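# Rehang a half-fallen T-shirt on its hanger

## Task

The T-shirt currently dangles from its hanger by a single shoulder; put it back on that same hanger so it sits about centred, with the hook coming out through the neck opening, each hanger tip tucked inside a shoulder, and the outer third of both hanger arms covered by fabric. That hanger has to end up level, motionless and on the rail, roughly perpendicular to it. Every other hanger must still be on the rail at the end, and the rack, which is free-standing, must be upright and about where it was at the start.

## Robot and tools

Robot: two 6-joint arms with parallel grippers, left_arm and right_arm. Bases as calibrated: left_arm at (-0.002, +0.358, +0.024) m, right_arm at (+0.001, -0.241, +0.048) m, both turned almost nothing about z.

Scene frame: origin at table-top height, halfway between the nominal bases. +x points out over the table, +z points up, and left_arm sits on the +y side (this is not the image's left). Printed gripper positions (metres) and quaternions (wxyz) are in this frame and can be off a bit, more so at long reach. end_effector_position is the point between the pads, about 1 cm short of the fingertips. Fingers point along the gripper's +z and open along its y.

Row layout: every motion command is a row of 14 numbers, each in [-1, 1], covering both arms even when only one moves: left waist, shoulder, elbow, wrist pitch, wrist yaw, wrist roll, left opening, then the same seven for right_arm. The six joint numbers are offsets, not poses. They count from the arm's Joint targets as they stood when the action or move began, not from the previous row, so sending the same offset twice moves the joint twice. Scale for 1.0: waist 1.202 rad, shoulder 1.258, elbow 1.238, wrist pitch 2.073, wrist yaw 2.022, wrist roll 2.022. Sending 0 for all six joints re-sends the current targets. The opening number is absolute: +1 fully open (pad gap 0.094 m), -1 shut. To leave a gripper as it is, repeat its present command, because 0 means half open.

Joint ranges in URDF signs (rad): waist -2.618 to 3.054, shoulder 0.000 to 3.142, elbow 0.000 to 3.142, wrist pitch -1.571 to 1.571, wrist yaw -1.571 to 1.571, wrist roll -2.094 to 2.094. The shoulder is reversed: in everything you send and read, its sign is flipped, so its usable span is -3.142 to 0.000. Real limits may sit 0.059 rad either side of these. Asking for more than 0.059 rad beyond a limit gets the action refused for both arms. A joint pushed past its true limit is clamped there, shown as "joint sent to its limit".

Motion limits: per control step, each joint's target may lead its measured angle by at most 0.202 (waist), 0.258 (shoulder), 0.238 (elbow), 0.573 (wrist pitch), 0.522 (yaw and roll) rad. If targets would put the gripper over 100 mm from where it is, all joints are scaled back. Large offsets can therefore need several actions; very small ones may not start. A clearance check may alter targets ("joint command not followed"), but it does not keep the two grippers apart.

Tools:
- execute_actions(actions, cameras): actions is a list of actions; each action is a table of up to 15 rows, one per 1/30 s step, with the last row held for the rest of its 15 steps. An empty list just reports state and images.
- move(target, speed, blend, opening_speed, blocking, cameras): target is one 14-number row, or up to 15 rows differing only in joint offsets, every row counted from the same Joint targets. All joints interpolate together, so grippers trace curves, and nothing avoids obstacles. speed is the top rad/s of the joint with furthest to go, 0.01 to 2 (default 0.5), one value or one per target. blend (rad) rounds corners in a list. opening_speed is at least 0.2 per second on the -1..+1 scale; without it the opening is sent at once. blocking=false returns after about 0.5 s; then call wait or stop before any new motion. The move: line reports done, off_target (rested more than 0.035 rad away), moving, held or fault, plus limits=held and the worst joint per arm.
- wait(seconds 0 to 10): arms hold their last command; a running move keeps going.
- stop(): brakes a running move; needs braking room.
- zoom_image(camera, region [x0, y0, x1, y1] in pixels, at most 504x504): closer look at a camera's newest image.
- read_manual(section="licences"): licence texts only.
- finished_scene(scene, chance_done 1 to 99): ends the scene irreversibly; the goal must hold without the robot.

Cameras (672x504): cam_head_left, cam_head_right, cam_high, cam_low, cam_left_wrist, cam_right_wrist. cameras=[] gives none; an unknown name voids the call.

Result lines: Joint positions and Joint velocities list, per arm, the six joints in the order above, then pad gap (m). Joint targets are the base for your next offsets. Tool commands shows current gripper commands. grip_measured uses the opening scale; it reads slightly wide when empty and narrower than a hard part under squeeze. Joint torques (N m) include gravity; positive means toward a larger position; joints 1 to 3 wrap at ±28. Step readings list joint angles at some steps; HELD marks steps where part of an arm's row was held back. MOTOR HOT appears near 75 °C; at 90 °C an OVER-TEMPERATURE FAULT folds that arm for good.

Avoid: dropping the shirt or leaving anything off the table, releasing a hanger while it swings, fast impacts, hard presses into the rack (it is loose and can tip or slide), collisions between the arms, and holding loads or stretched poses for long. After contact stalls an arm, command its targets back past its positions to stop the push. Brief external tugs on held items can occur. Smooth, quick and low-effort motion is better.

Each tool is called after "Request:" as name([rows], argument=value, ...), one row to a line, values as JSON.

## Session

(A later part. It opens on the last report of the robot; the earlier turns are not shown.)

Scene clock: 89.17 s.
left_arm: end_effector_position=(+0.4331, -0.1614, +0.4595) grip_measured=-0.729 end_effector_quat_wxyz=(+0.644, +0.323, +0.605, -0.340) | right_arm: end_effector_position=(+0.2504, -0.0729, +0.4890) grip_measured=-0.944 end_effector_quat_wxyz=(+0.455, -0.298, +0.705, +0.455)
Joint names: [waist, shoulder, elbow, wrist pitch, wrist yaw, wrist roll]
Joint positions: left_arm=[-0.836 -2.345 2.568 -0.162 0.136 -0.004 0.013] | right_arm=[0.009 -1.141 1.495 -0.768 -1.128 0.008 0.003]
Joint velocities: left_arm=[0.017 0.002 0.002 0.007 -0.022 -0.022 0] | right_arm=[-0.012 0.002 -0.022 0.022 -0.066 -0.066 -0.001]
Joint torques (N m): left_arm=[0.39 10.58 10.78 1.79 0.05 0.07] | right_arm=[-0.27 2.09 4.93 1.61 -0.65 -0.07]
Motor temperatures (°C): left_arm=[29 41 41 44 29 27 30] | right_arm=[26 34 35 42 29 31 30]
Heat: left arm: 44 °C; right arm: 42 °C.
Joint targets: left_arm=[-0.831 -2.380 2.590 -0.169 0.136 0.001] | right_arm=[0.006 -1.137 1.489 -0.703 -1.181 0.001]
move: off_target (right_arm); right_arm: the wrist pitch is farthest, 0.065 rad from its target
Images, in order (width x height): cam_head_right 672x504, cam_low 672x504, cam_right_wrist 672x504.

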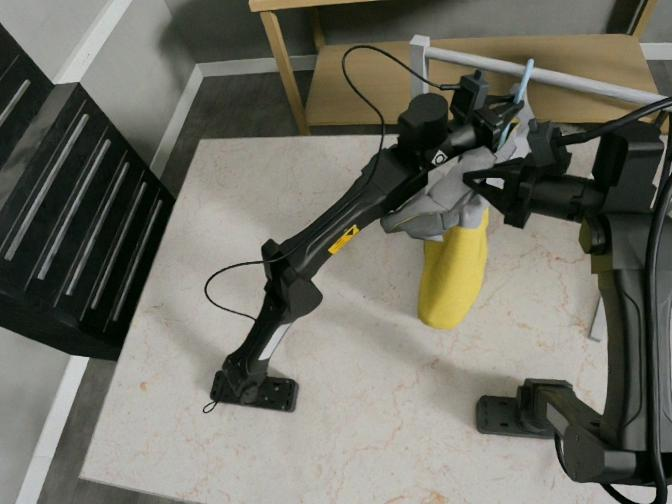

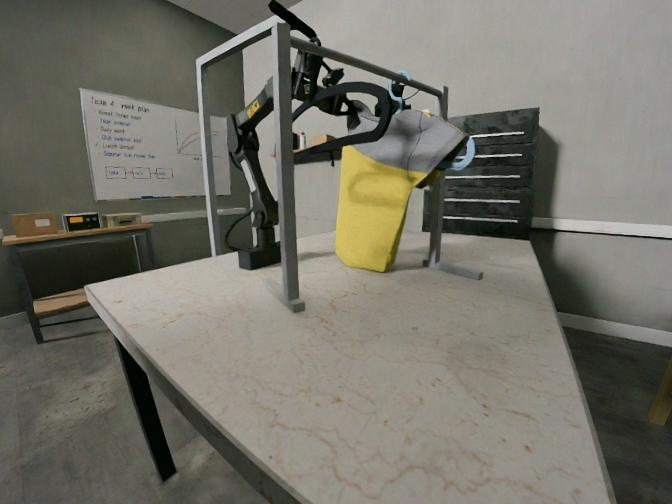

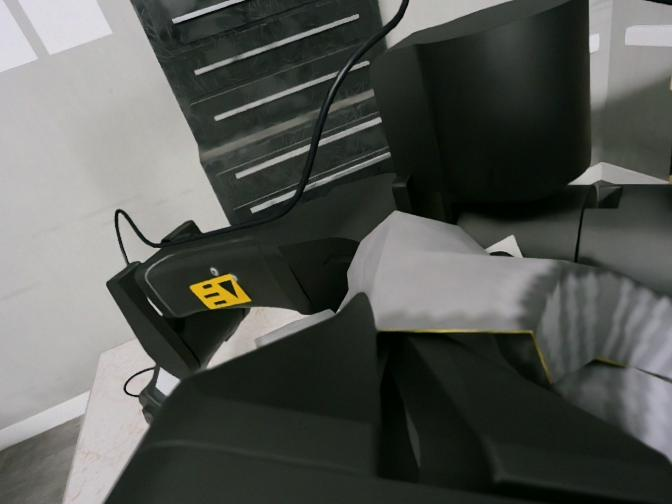

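Request:
move(target=[0,0,0,0,0,0,-0.9,-0.075,0.148,-0.297,0.088,0,0,-1], speed=0.2, cameras=["cam_low","cam_right_wrist","cam_head_right","cam_high"])

Request:
zoom_image(camera="cam_head_right", region=[380, 60, 600, 330])

Request:
zoom_image(camera="cam_low", region=[315, 80, 475, 200])

Scene clock: 91.87 s.
left_arm: end_effector_position=(+0.4335, -0.1610, +0.4595) grip_measured=-0.729 end_effector_quat_wxyz=(+0.646, +0.324, +0.604, -0.337) | right_arm: end_effector_position=(+0.2428, -0.0914, +0.4304) grip_measured=-0.944 end_effector_quat_wxyz=(+0.478, -0.280, +0.706, +0.442)
Joint names: [waist, shoulder, elbow, wrist pitch, wrist yaw, wrist roll]
Joint positions: left_arm=[-0.836 -2.345 2.568 -0.162 0.133 0.003 0.013] | right_arm=[-0.077 -0.966 1.136 -0.562 -1.161 0.008 0.003]
Joint velocities: left_arm=[-0.002 0.007 0.007 0.051 0.022 -0.022 0.001] | right_arm=[-0.002 -0.007 -0.012 0.007 0.095 -0.007 0]
Joint torques (N m): left_arm=[0.43 10.62 10.71 1.86 0.04 -0.01] | right_arm=[-0.53 2.19 4.82 1.38 -0.31 -0.08]
Motor temperatures (°C): left_arm=[29 41 41 44 29 27 30] | right_arm=[26 34 35 42 29 31 30]
Heat: left arm: 44 °C; right arm: 42 °C.
Joint targets: left_arm=[-0.831 -2.380 2.590 -0.169 0.136 0.001] | right_arm=[-0.084 -0.950 1.122 -0.520 -1.181 0.001]
move: off_target (right_arm); right_arm: the wrist pitch is farthest, 0.042 rad from its target
Images, in order (width x height): cam_head_right 672x504, cam_high 672x504, cam_low 672x504, cam_right_wrist 672x504.

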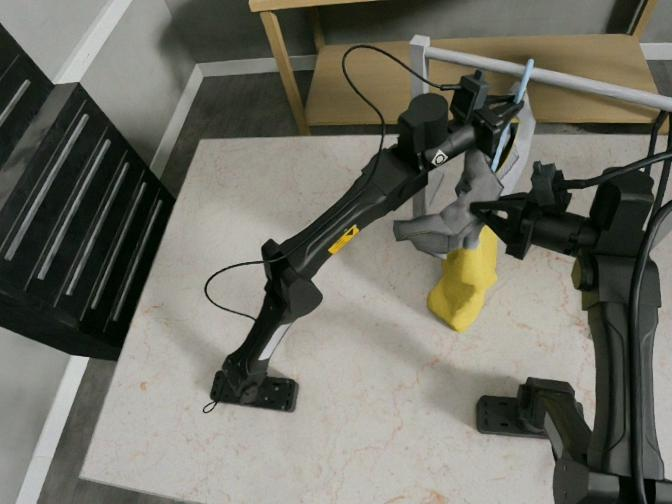

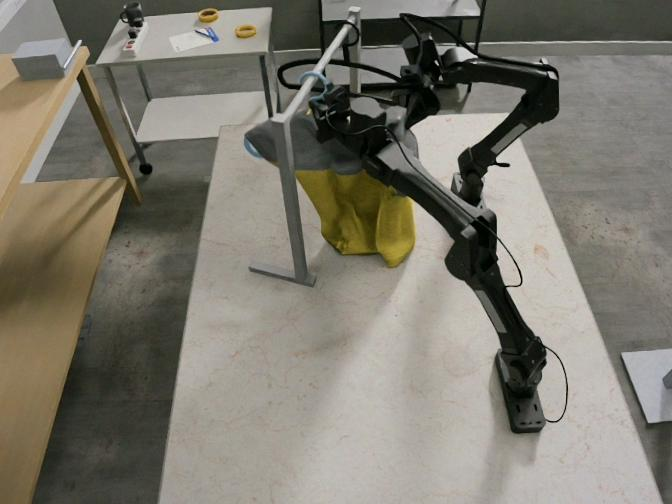

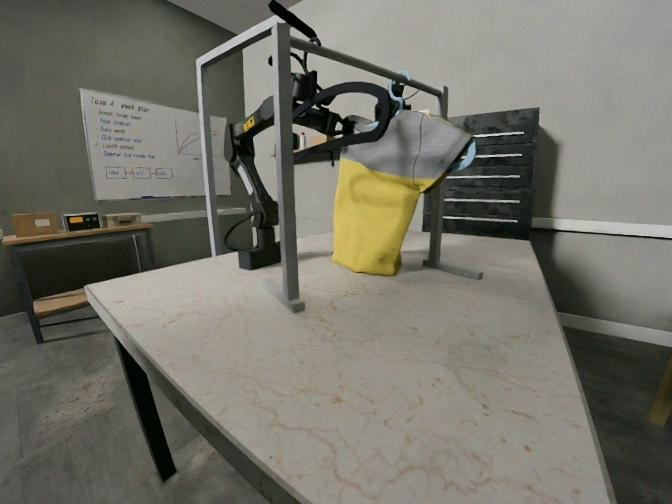

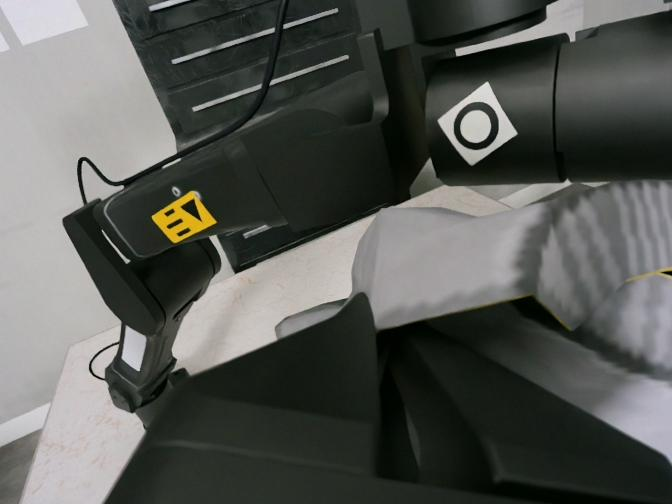

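Scaled by 1.867 from the camera's 672x504 image, which has a finer 960x720 frame.

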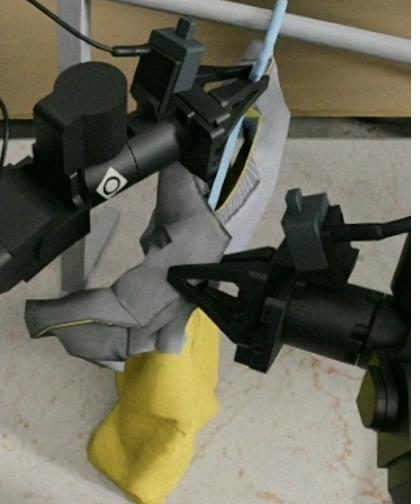

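Scaled by 3.150 from the camera's 672x504 image, which has a finer 960x720 frame.

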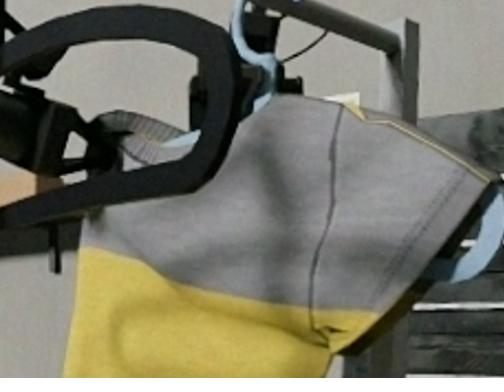

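Request:
move(target=[0,0,0,0,0,0,-0.9,-0.0745,-0.12,-0.017,0.082,-0.044,0,-1], speed=0.15, cameras=["cam_low","cam_right_wrist","cam_head_right"])

Request:
zoom_image(camera="cam_head_right", region=[380, 60, 600, 330])

Request:
zoom_image(camera="cam_low", region=[315, 80, 475, 200])

Scene clock: 94.27 s.
left_arm: end_effector_position=(+0.4344, -0.1604, +0.4595) grip_measured=-0.730 end_effector_quat_wxyz=(+0.649, +0.327, +0.602, -0.329) | right_arm: end_effector_position=(+0.2760, -0.1069, +0.4262) grip_measured=-0.944 end_effector_quat_wxyz=(+0.488, -0.292, +0.680, +0.463)
Joint names: [waist, shoulder, elbow, wrist pitch, wrist yaw, wrist roll]
Joint positions: left_arm=[-0.836 -2.345 2.568 -0.162 0.127 0.02 0.013] | right_arm=[-0.16 -1.091 1.12 -0.387 -1.296 0.008 0.003]
Joint velocities: left_arm=[-0.017 -0.012 -0.002 -0.007 -0.022 -0.066 0] | right_arm=[0.002 0.002 0.002 0.007 0.037 0.081 0]
Joint torques (N m): left_arm=[0.28 10.59 10.82 1.83 0.02 -0.13] | right_arm=[-1.01 1.2 4.68 1.31 0.06 -0.07]
Motor temperatures (°C): left_arm=[29 41 41 44 29 27 30] | right_arm=[26 34 35 42 29 31 30]
Heat: left arm: 44 °C; right arm: 42 °C.
Joint targets: left_arm=[-0.831 -2.380 2.590 -0.169 0.136 0.001] | right_arm=[-0.173 -1.101 1.101 -0.350 -1.270 0.001]
move: off_target (right_arm); right_arm: the wrist pitch is farthest, 0.037 rad from its target
Images, in order (width x height): cam_head_right 672x504, cam_low 672x504, cam_right_wrist 672x504.

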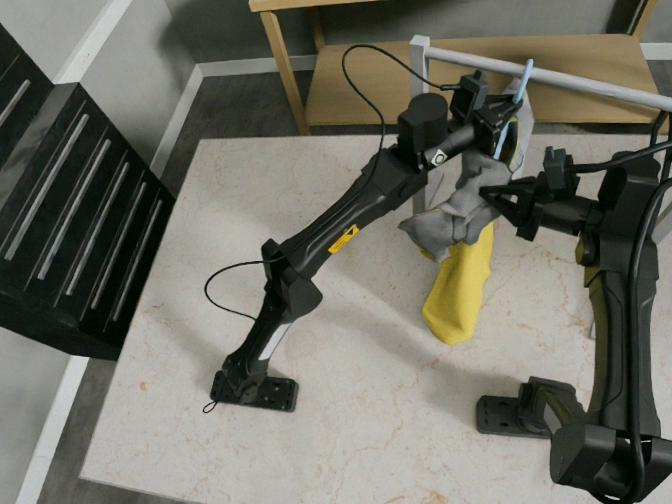

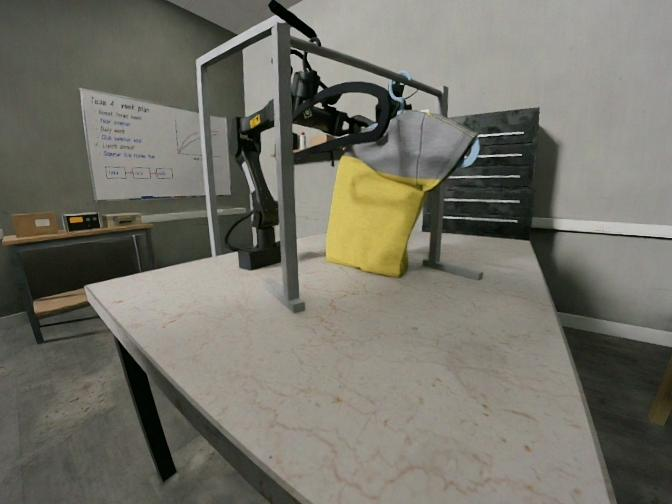

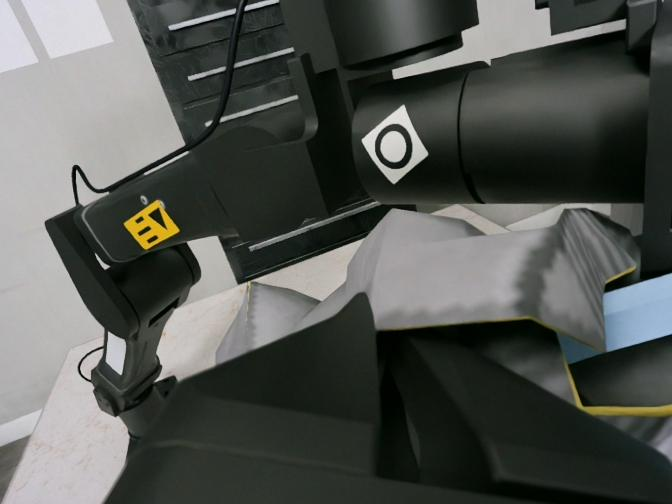

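Scaled by 1.867 from the camera's 672x504 image, which has a finer 960x720 frame.

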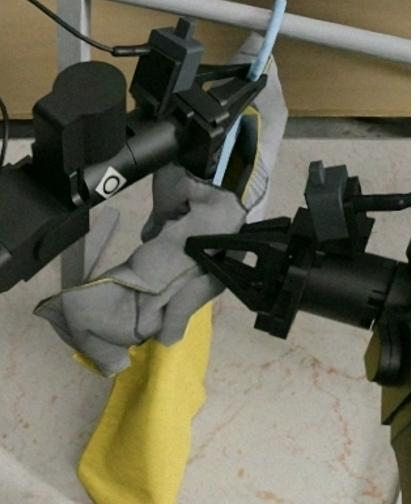

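Scaled by 3.150 from the camera's 672x504 image, which has a finer 960x720 frame.

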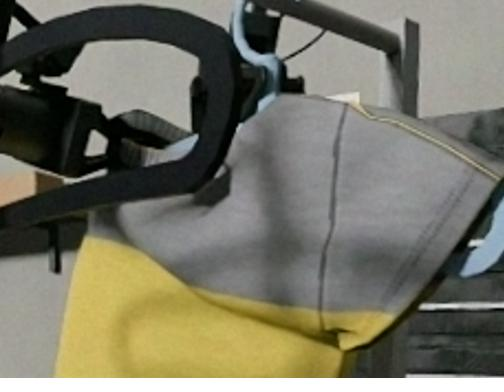

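Request:
move(target=[0,0,0,0,0,0,-0.9,0,0.0175,-0.107,0.053,0,0,-1], speed=0.15, cameras=["cam_low","cam_right_wrist"])

Request:
zoom_image(camera="cam_low", region=[315, 80, 475, 200])

Scene clock: 96.00 s.
left_arm: end_effector_position=(+0.4361, -0.1611, +0.4591) grip_measured=-0.736 end_effector_quat_wxyz=(+0.656, +0.332, +0.596, -0.322) | right_arm: end_effector_position=(+0.2787, -0.1068, +0.4050) grip_measured=-0.944 end_effector_quat_wxyz=(+0.502, -0.309, +0.666, +0.457)
Joint names: [waist, shoulder, elbow, wrist pitch, wrist yaw, wrist roll]
Joint positions: left_arm=[-0.835 -2.351 2.568 -0.148 0.124 0.043 0.012] | right_arm=[-0.16 -1.078 1.001 -0.229 -1.308 0.008 0.003]
Joint velocities: left_arm=[-0.002 0.017 0.007 0.022 0.066 0.007 0] | right_arm=[0.007 -0.002 -0.012 0.037 0.007 -0.037 0]
Joint torques (N m): left_arm=[0.34 11 10.92 1.73 0.08 -0.41] | right_arm=[-1.02 2.03 3.93 0.87 0.2 -0.08]
Motor temperatures (°C): left_arm=[29 41 41 44 29 27 30] | right_arm=[26 34 35 41 29 31 30]
Heat: left arm: 44 °C; right arm: 41 °C.
Joint targets: left_arm=[-0.831 -2.380 2.590 -0.169 0.136 0.001] | right_arm=[-0.173 -1.079 0.968 -0.240 -1.270 0.001]
move: off_target (left_arm, right_arm); left_arm: the wrist roll is farthest, 0.042 rad from its target; right_arm: the wrist yaw is farthest, 0.038 rad from its target
Images, in order (width x height): cam_low 672x504, cam_right_wrist 672x504.

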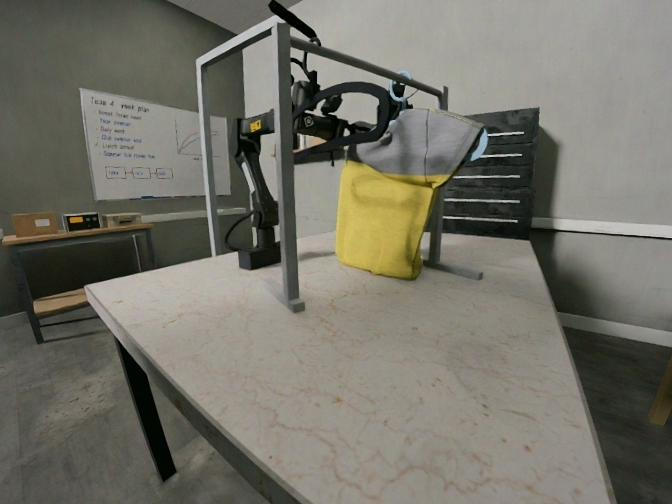

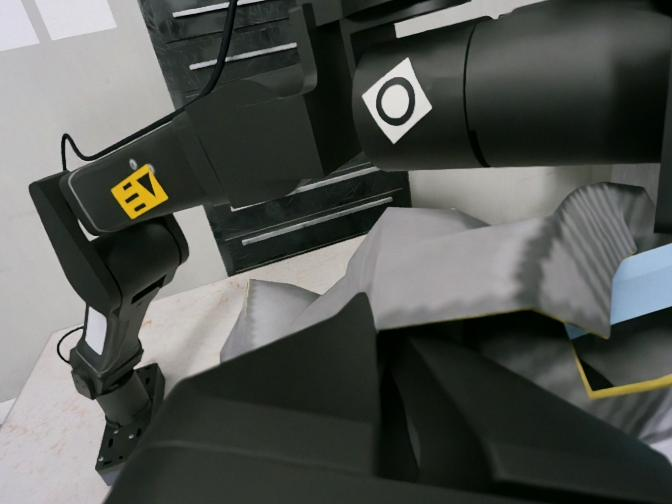

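Scaled by 3.150 from the camera's 672x504 image, which has a finer 960x720 frame.

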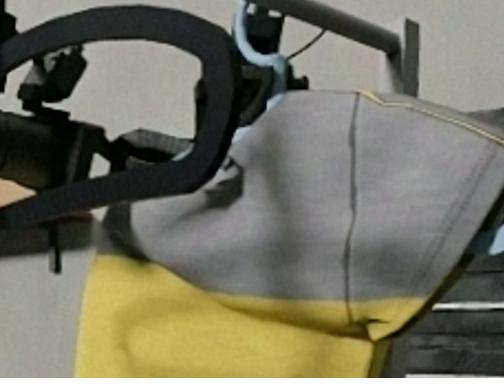

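Request:
move(target=[0,0,0,0,0,0,-0.9,0,-0.009,0.05,-0.025,0,0,-1], speed=0.15, cameras=[])

Request:
move(target=[0,0,0,0,0,0,-0.9,0,0,0,0,0,0,-0.7], opening_speed=0.5)

Request:
zoom_image(camera="cam_low", region=[315, 80, 475, 200])

Request:
zoom_image(camera="cam_head_right", region=[380, 60, 600, 330])

Scene clock: 97.13 s.
left_arm: end_effector_position=(+0.4361, -0.1611, +0.4591) grip_measured=-0.736 end_effector_quat_wxyz=(+0.656, +0.332, +0.596, -0.322) | right_arm: end_effector_position=(+0.2782, -0.1067, +0.4065) grip_measured=-0.944 end_effector_quat_wxyz=(+0.500, -0.307, +0.667, +0.458)
Joint names: [waist, shoulder, elbow, wrist pitch, wrist yaw, wrist roll]
Joint positions: left_arm=[-0.835 -2.351 2.568 -0.148 0.124 0.043 0.012] | right_arm=[-0.16 -1.078 1.009 -0.243 -1.308 0.008 0.003]
Joint velocities: left_arm=[-0.007 0.007 -0.002 -0.037 0.007 -0.022 0] | right_arm=[-0.017 -0.022 -0.017 -0.022 0.007 -0.037 0]
Joint torques (N m): left_arm=[0.43 11.03 10.97 1.71 0.11 -0.41] | right_arm=[-1.02 1.05 7.62 0.52 0.21 -0.08]
Motor temperatures (°C): left_arm=[29 41 41 44 29 27 30] | right_arm=[26 34 35 41 29 31 30]
Heat: left arm: 44 °C; right arm: 41 °C.
Joint targets: left_arm=[-0.831 -2.380 2.590 -0.169 0.136 0.001] | right_arm=[-0.173 -1.091 1.030 -0.292 -1.270 0.001]
move: off_target (left_arm, right_arm); left_arm: the wrist roll is farthest, 0.042 rad from its target; right_arm: the wrist pitch is farthest, 0.049 rad from its target
No camera images: "cameras" was empty.

Scene clock: 97.93 s.
left_arm: end_effector_position=(+0.4360, -0.1611, +0.4591) grip_measured=-0.737 end_effector_quat_wxyz=(+0.656, +0.333, +0.596, -0.323) | right_arm: end_effector_position=(+0.2786, -0.1079, +0.4052) grip_measured=-0.702 end_effector_quat_wxyz=(+0.498, -0.303, +0.671, +0.459)
Joint names: [waist, shoulder, elbow, wrist pitch, wrist yaw, wrist roll]
Joint positions: left_arm=[-0.834 -2.351 2.568 -0.148 0.129 0.043 0.012] | right_arm=[-0.164 -1.078 1.009 -0.254 -1.306 0.008 0.014]
Joint velocities: left_arm=[-0.002 0.007 0.007 0.037 -0.007 0.051 -0.001] | right_arm=[-0.017 0.017 -0.017 0.022 -0.022 -0.007 0]
Joint torques (N m): left_arm=[0.17 11.25 10.92 1.75 0.07 -0.42] | right_arm=[-0.72 1.03 7.62 0.63 0.19 -0.07]
Motor temperatures (°C): left_arm=[29 41 41 44 29 27 30] | right_arm=[26 34 35 41 29 31 30]
Heat: left arm: 44 °C; right arm: 41 °C.
Joint targets: left_arm=[-0.831 -2.380 2.590 -0.169 0.136 0.001] | right_arm=[-0.173 -1.091 1.030 -0.292 -1.270 0.001]
move: off_target (left_arm, right_arm); left_arm: the wrist roll is farthest, 0.042 rad from its target; right_arm: the wrist pitch is farthest, 0.038 rad from its target

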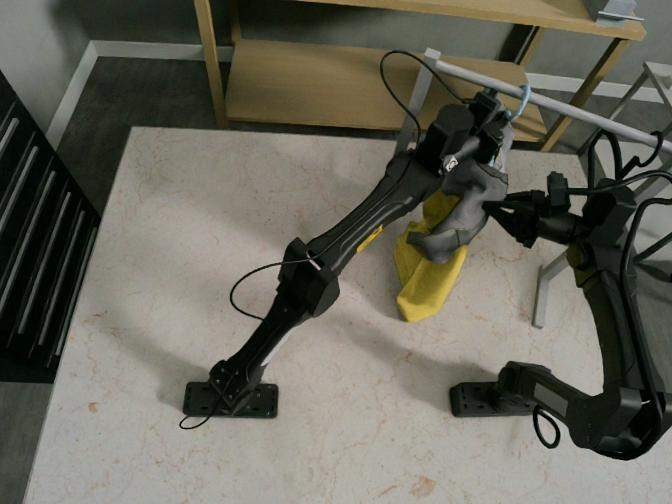

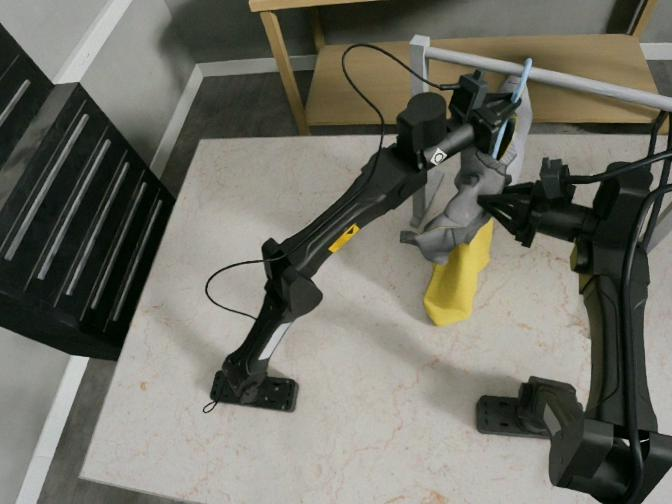

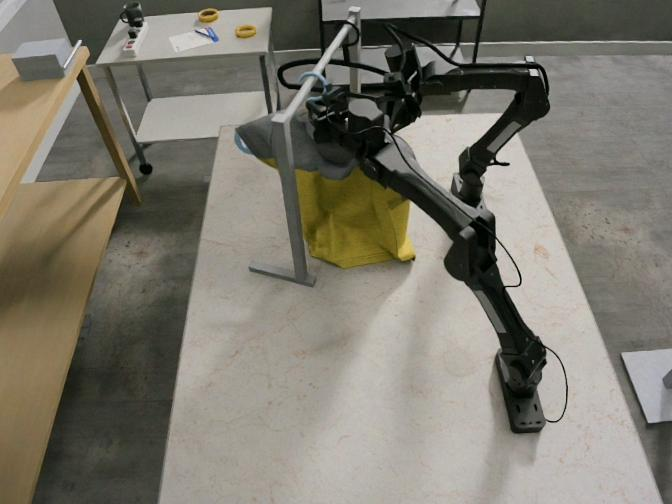

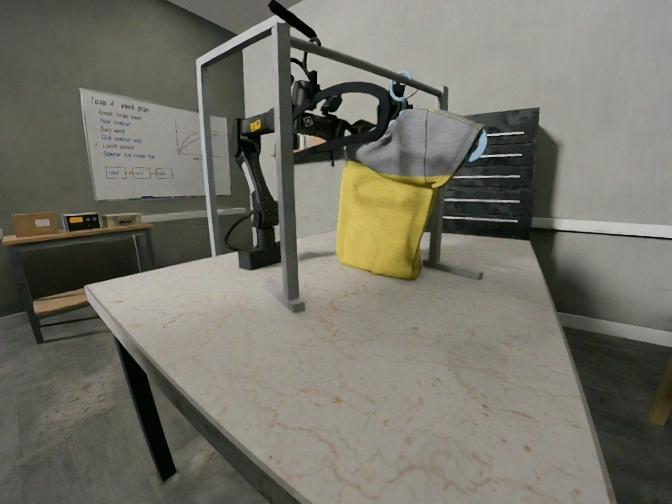

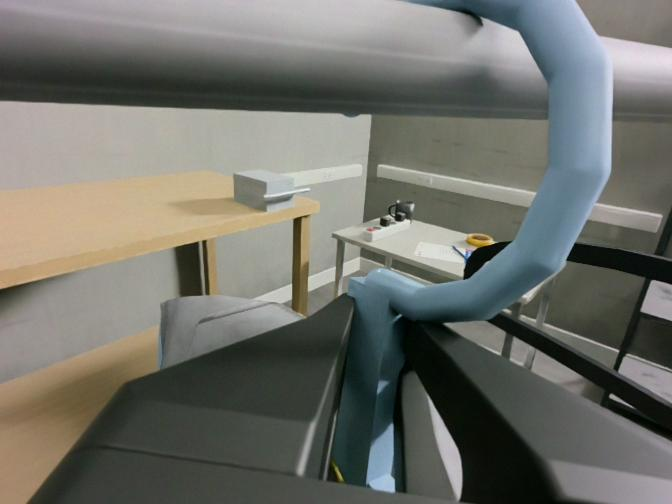

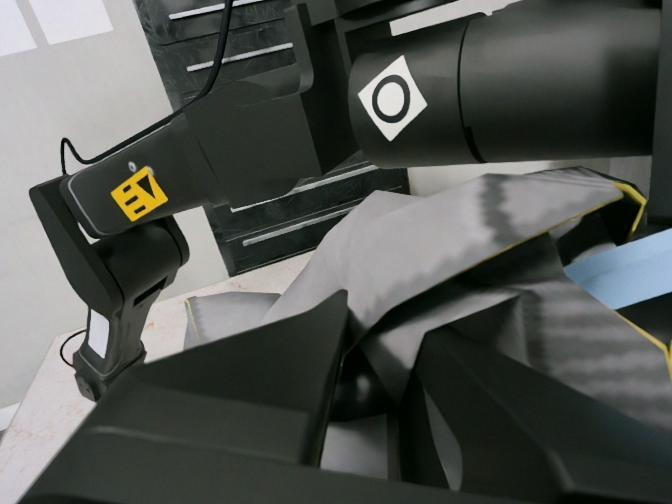

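Scaled by 3.150 from the camera's 672x504 image, which has a finer 960x720 frame.

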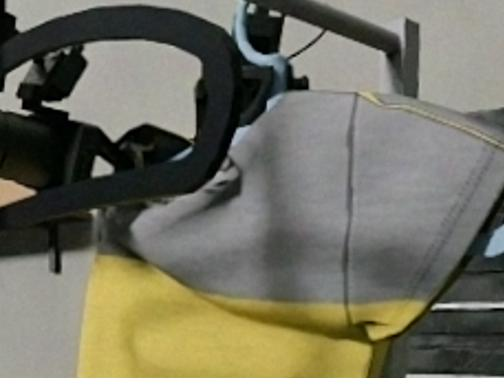

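Scaled by 1.867 from the camera's 672x504 image, which has a finer 960x720 frame.

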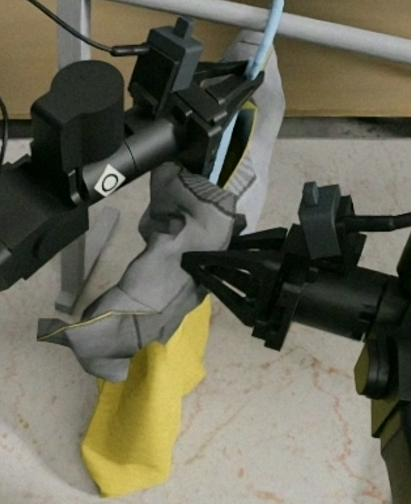

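Request:
move(target=[0,0,0,0,0,0,-0.9,-0.109,0,0,0,-0.065,0,-0.5], speed=0.15, opening_speed=0.4, cameras=["cam_low","cam_right_wrist","cam_head_right"])

Request:
zoom_image(camera="cam_head_right", region=[380, 60, 600, 330])

Scene clock: 99.73 s.
left_arm: end_effector_position=(+0.4354, -0.1616, +0.4591) grip_measured=-0.737 end_effector_quat_wxyz=(+0.648, +0.322, +0.602, -0.337) | right_arm: end_effector_position=(+0.2842, -0.1406, +0.4059) grip_measured=-0.502 end_effector_quat_wxyz=(+0.511, -0.269, +0.678, +0.455)
Joint names: [waist, shoulder, elbow, wrist pitch, wrist yaw, wrist roll]
Joint positions: left_arm=[-0.834 -2.351 2.568 -0.148 0.133 0.003 0.012] | right_arm=[-0.3 -1.085 1.009 -0.272 -1.38 0.008 0.023]
Joint velocities: left_arm=[0.012 -0.007 0.012 -0.051 -0.007 0.051 0] | right_arm=[0.002 -0.022 -0.002 0.022 0.022 0.007 0.001]
Joint torques (N m): left_arm=[0.31 11.14 11.04 1.72 0.06 -0.06] | right_arm=[-0.38 1.62 7.6 0.75 -0.32 -0.07]
Motor temperatures (°C): left_arm=[29 41 41 44 29 27 30] | right_arm=[26 34 35 41 29 31 30]
Heat: left arm: 44 °C; right arm: 41 °C.
Joint targets: left_arm=[-0.831 -2.380 2.590 -0.169 0.136 0.001] | right_arm=[-0.304 -1.091 1.030 -0.292 -1.401 0.001]
move: done
Images, in order (width x height): cam_head_right 672x504, cam_low 672x504, cam_right_wrist 672x504.

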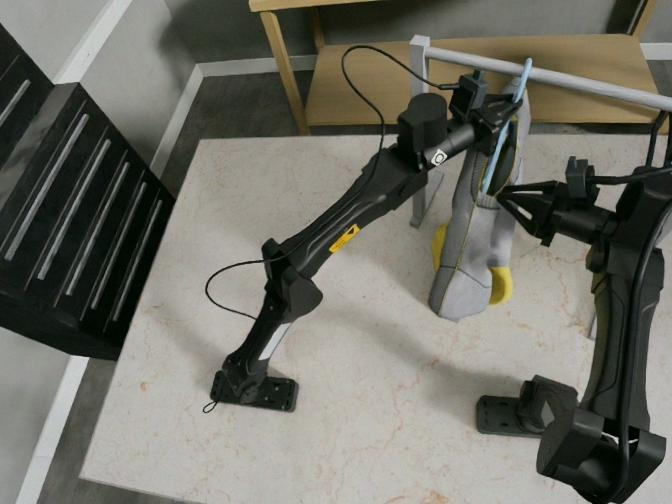

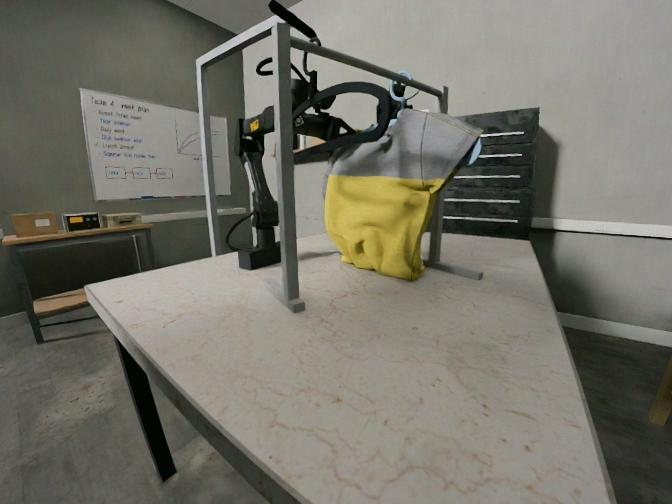

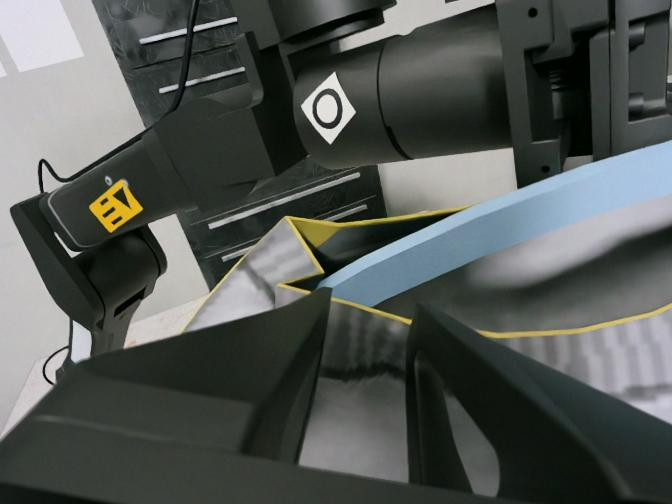

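Scaled by 1.867 from the camera's 672x504 image, which has a finer 960x720 frame.

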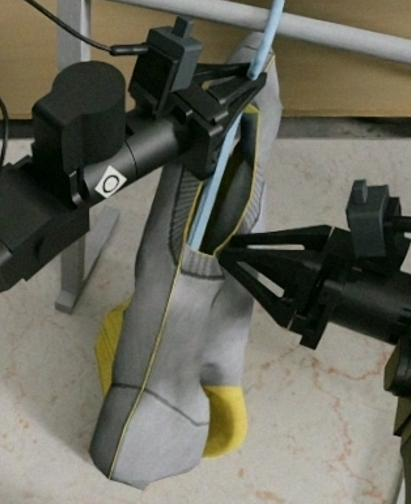

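Request:
move([
  [0,0,0,0,0,0,-0.9,-0.02,0.03,0.12,-0.03,0,0,-0.5],
  [0,0,0,0,0,0,-0.9,0.2,0.30,0.25,-0.1,0.3,0,-0.5],
  [0,0,0,0,0,0,-0.9,0.3,0.5,0.25,-0.15,0.6,0,-0.5],
], speed=0.4, blend=0.05)

Request:
zoom_image(camera="cam_head_right", region=[380, 60, 600, 330])

Request:
zoom_image(camera="cam_low", region=[300, 60, 500, 210])

Request:
zoom_image(camera="cam_high", region=[210, 50, 450, 290])

Scene clock: 106.43 s.
left_arm: end_effector_position=(+0.4358, -0.1613, +0.4591) grip_measured=-0.737 end_effector_quat_wxyz=(+0.650, +0.323, +0.601, -0.334) | right_arm: end_effector_position=(+0.1385, -0.1950, +0.5725) grip_measured=-0.502 end_effector_quat_wxyz=(+0.786, -0.099, +0.604, +0.087)
Joint names: [waist, shoulder, elbow, wrist pitch, wrist yaw, wrist roll]
Joint positions: left_arm=[-0.834 -2.351 2.568 -0.148 0.13 0.009 0.012] | right_arm=[0.051 -0.473 1.315 -0.582 -0.202 0.002 0.023]
Joint velocities: left_arm=[-0.017 0.002 -0.002 0.051 0.051 -0.007 0] | right_arm=[-0.007 0.017 0.002 0.007 -0.007 0.037 0]
Joint torques (N m): left_arm=[0.23 11.3 10.91 1.72 0.07 -0.05] | right_arm=[0.46 -4.18 5.46 1.03 0.11 -0.07]
Motor temperatures (°C): left_arm=[29 42 41 43 29 27 30] | right_arm=[26 34 35 40 29 31 29]
Heat: left arm: 43 °C; right arm: 40 °C.
Joint targets: left_arm=[-0.831 -2.380 2.590 -0.169 0.136 0.001] | right_arm=[0.057 -0.462 1.340 -0.603 -0.188 0.001]
move: done

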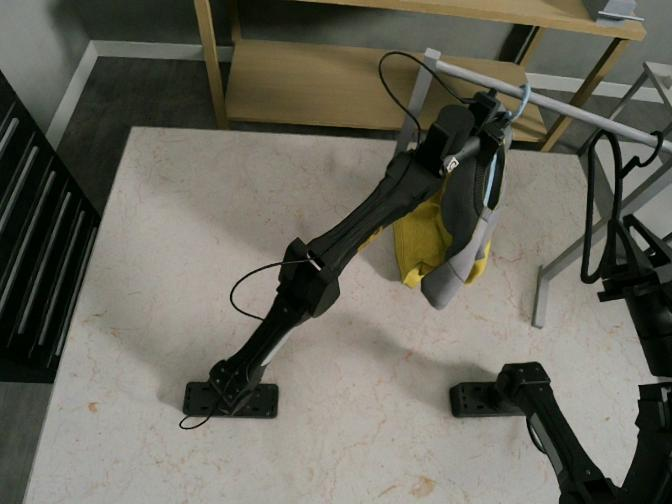

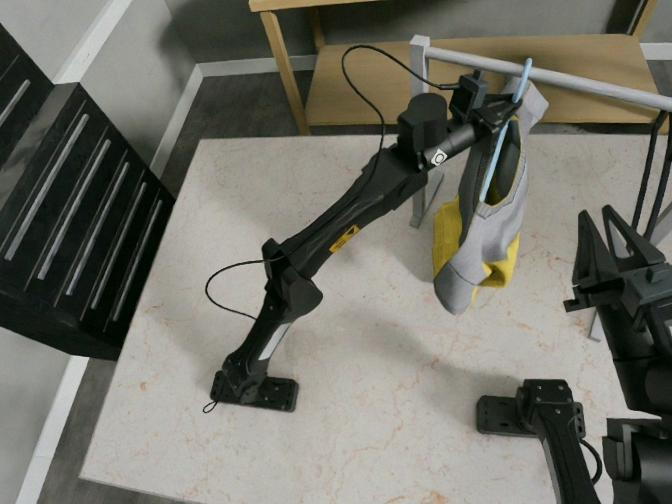

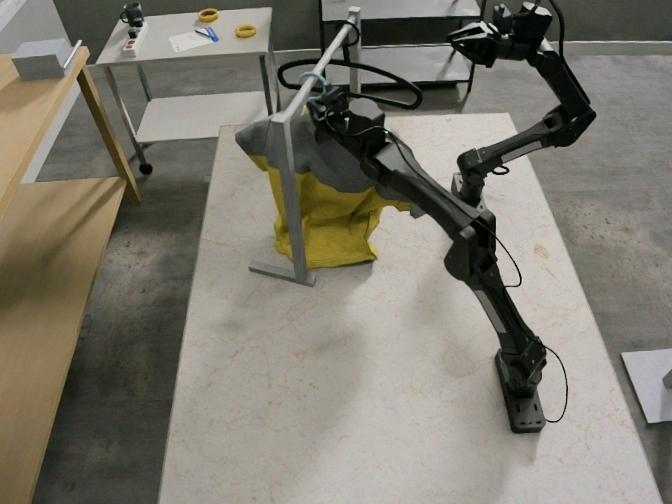

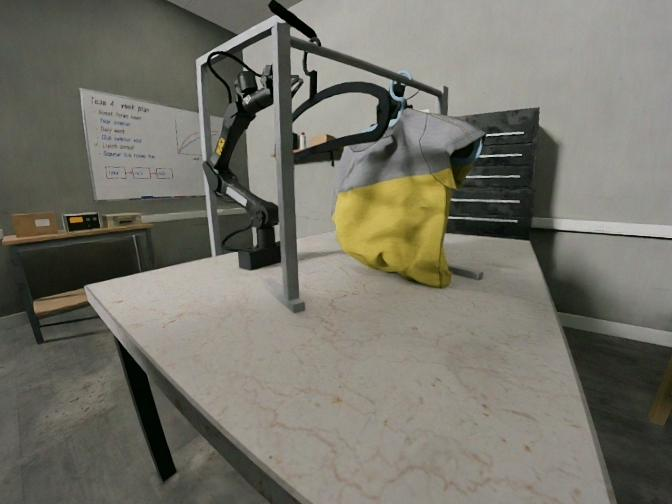

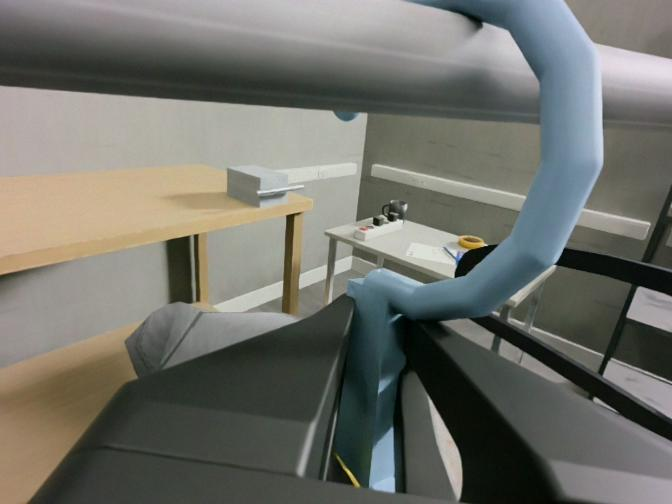

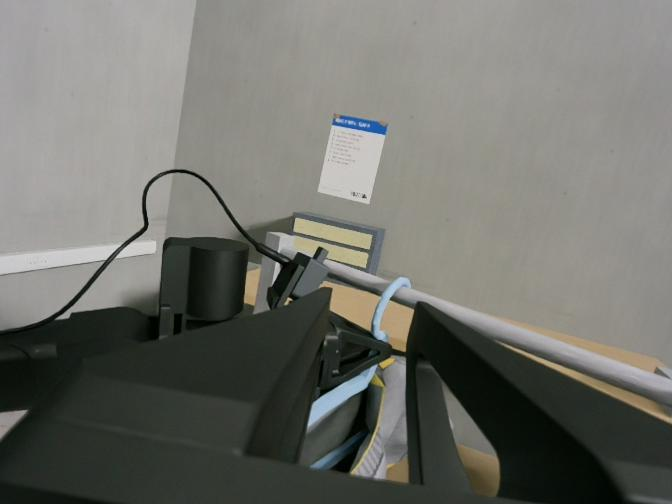

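Scaled by 1.867 from the camera's 672x504 image, which has a finer 960x720 frame.

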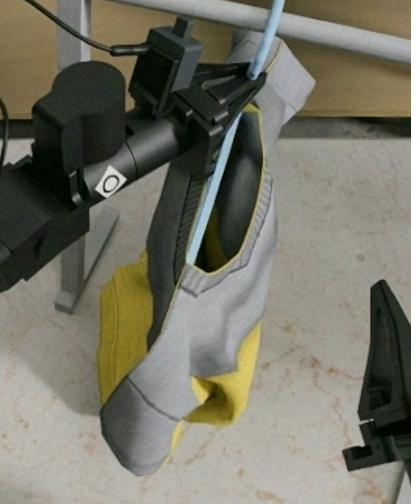

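Scaled by 2.520 from the camera's 672x504 image, which has a finer 960x720 frame.

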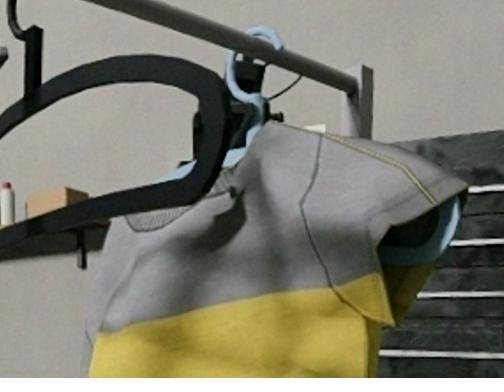

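Scaled by 2.100 from the camera's 672x504 image, which has a finer 960x720 frame.

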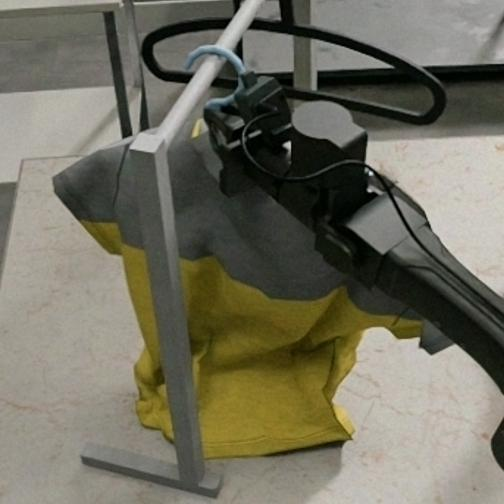

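Request:
move([
  [0,0,0,0,0,0,-0.9,0.5,-0.1,0.1,0.02,0.669,0,0.2],
  [0,0,0,0,0,0,-0.9,0.789,-0.554,-0.0097,0.0405,0.669,0,0.2],
], speed=0.5, blend=0.1)

Request:
zoom_image(camera="cam_head_right", region=[380, 60, 600, 330])

Scene clock: 113.03 s.
left_arm: end_effector_position=(+0.4358, -0.1613, +0.4591) grip_measured=-0.737 end_effector_quat_wxyz=(+0.650, +0.323, +0.601, -0.334) | right_arm: end_effector_position=(+0.2862, -0.0881, +0.4547) grip_measured=+0.198 end_effector_quat_wxyz=(+0.628, -0.073, +0.756, -0.169)
Joint names: [waist, shoulder, elbow, wrist pitch, wrist yaw, wrist roll]
Joint positions: left_arm=[-0.834 -2.351 2.568 -0.148 0.13 0.009 0.012] | right_arm=[1.002 -1.169 1.334 -0.558 1.154 0.002 0.056]
Joint velocities: left_arm=[-0.012 -0.012 -0.012 -0.007 0.037 -0.051 0] | right_arm=[-0.007 0.017 -0.017 0.051 -0.022 0.037 -0.001]
Joint torques (N m): left_arm=[0.28 11.12 10.95 1.69 0.05 -0.04] | right_arm=[0.18 3.44 5.41 1.4 0.25 -0.07]
Motor temperatures (°C): left_arm=[29 42 41 43 29 27 30] | right_arm=[26 34 34 40 29 31 29]
Heat: left arm: 43 °C; right arm: 40 °C.
Joint targets: left_arm=[-0.831 -2.380 2.590 -0.169 0.136 0.001] | right_arm=[1.005 -1.159 1.328 -0.519 1.165 0.001]
move: off_target (right_arm); right_arm: the wrist pitch is farthest, 0.039 rad from its target

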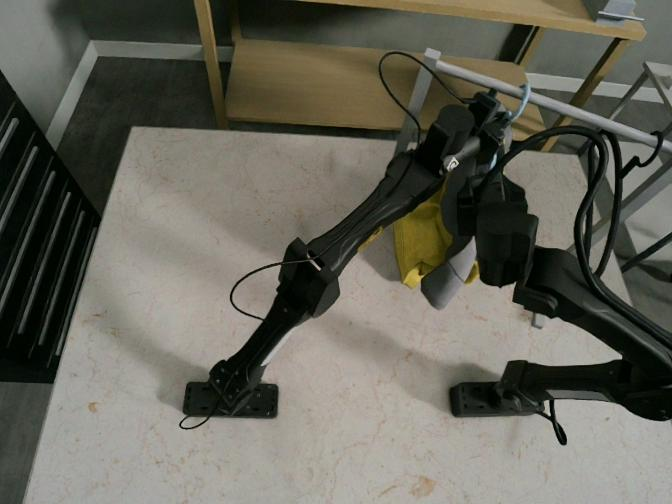

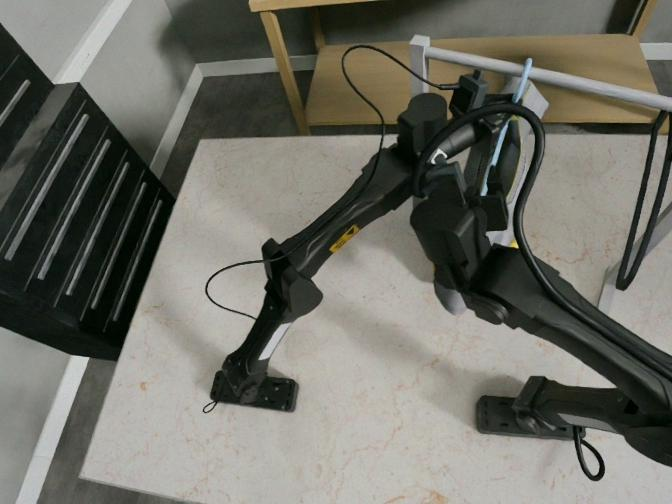

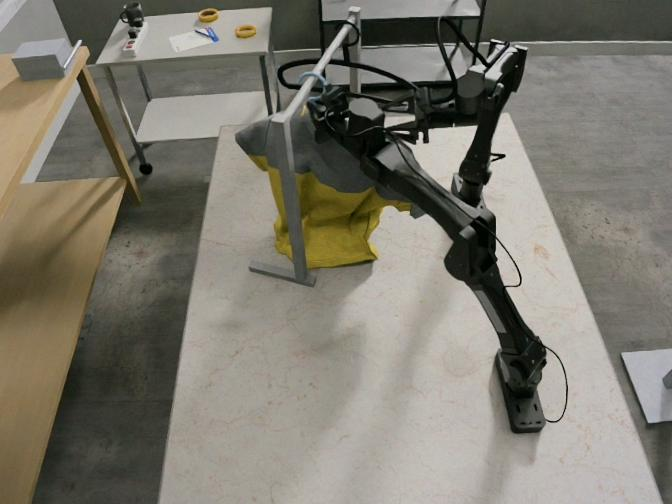

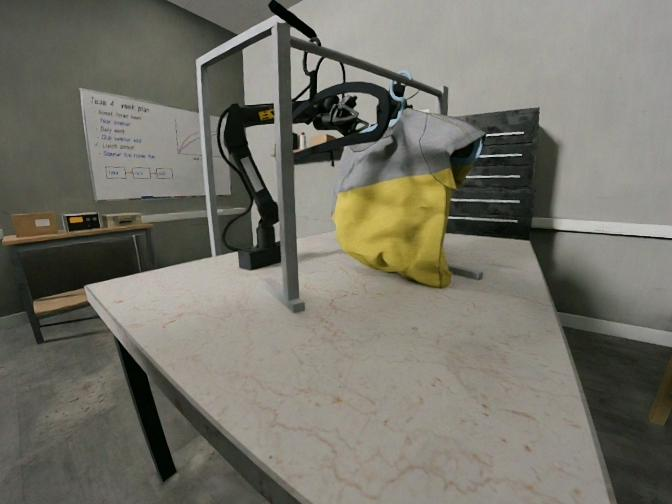

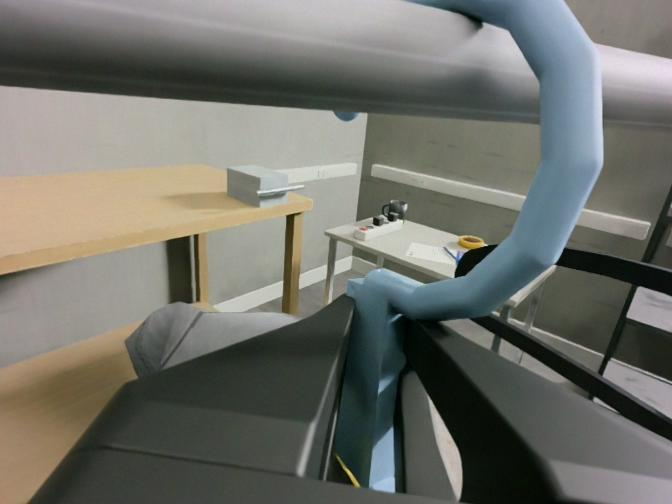

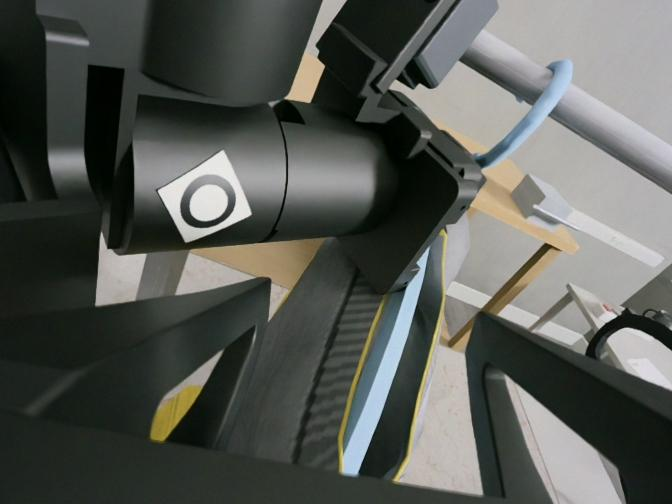

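Scaled by 1.867 from the camera's 672x504 image, which has a finer 960x720 frame.

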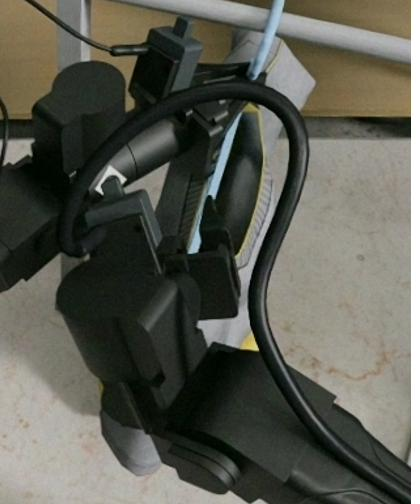

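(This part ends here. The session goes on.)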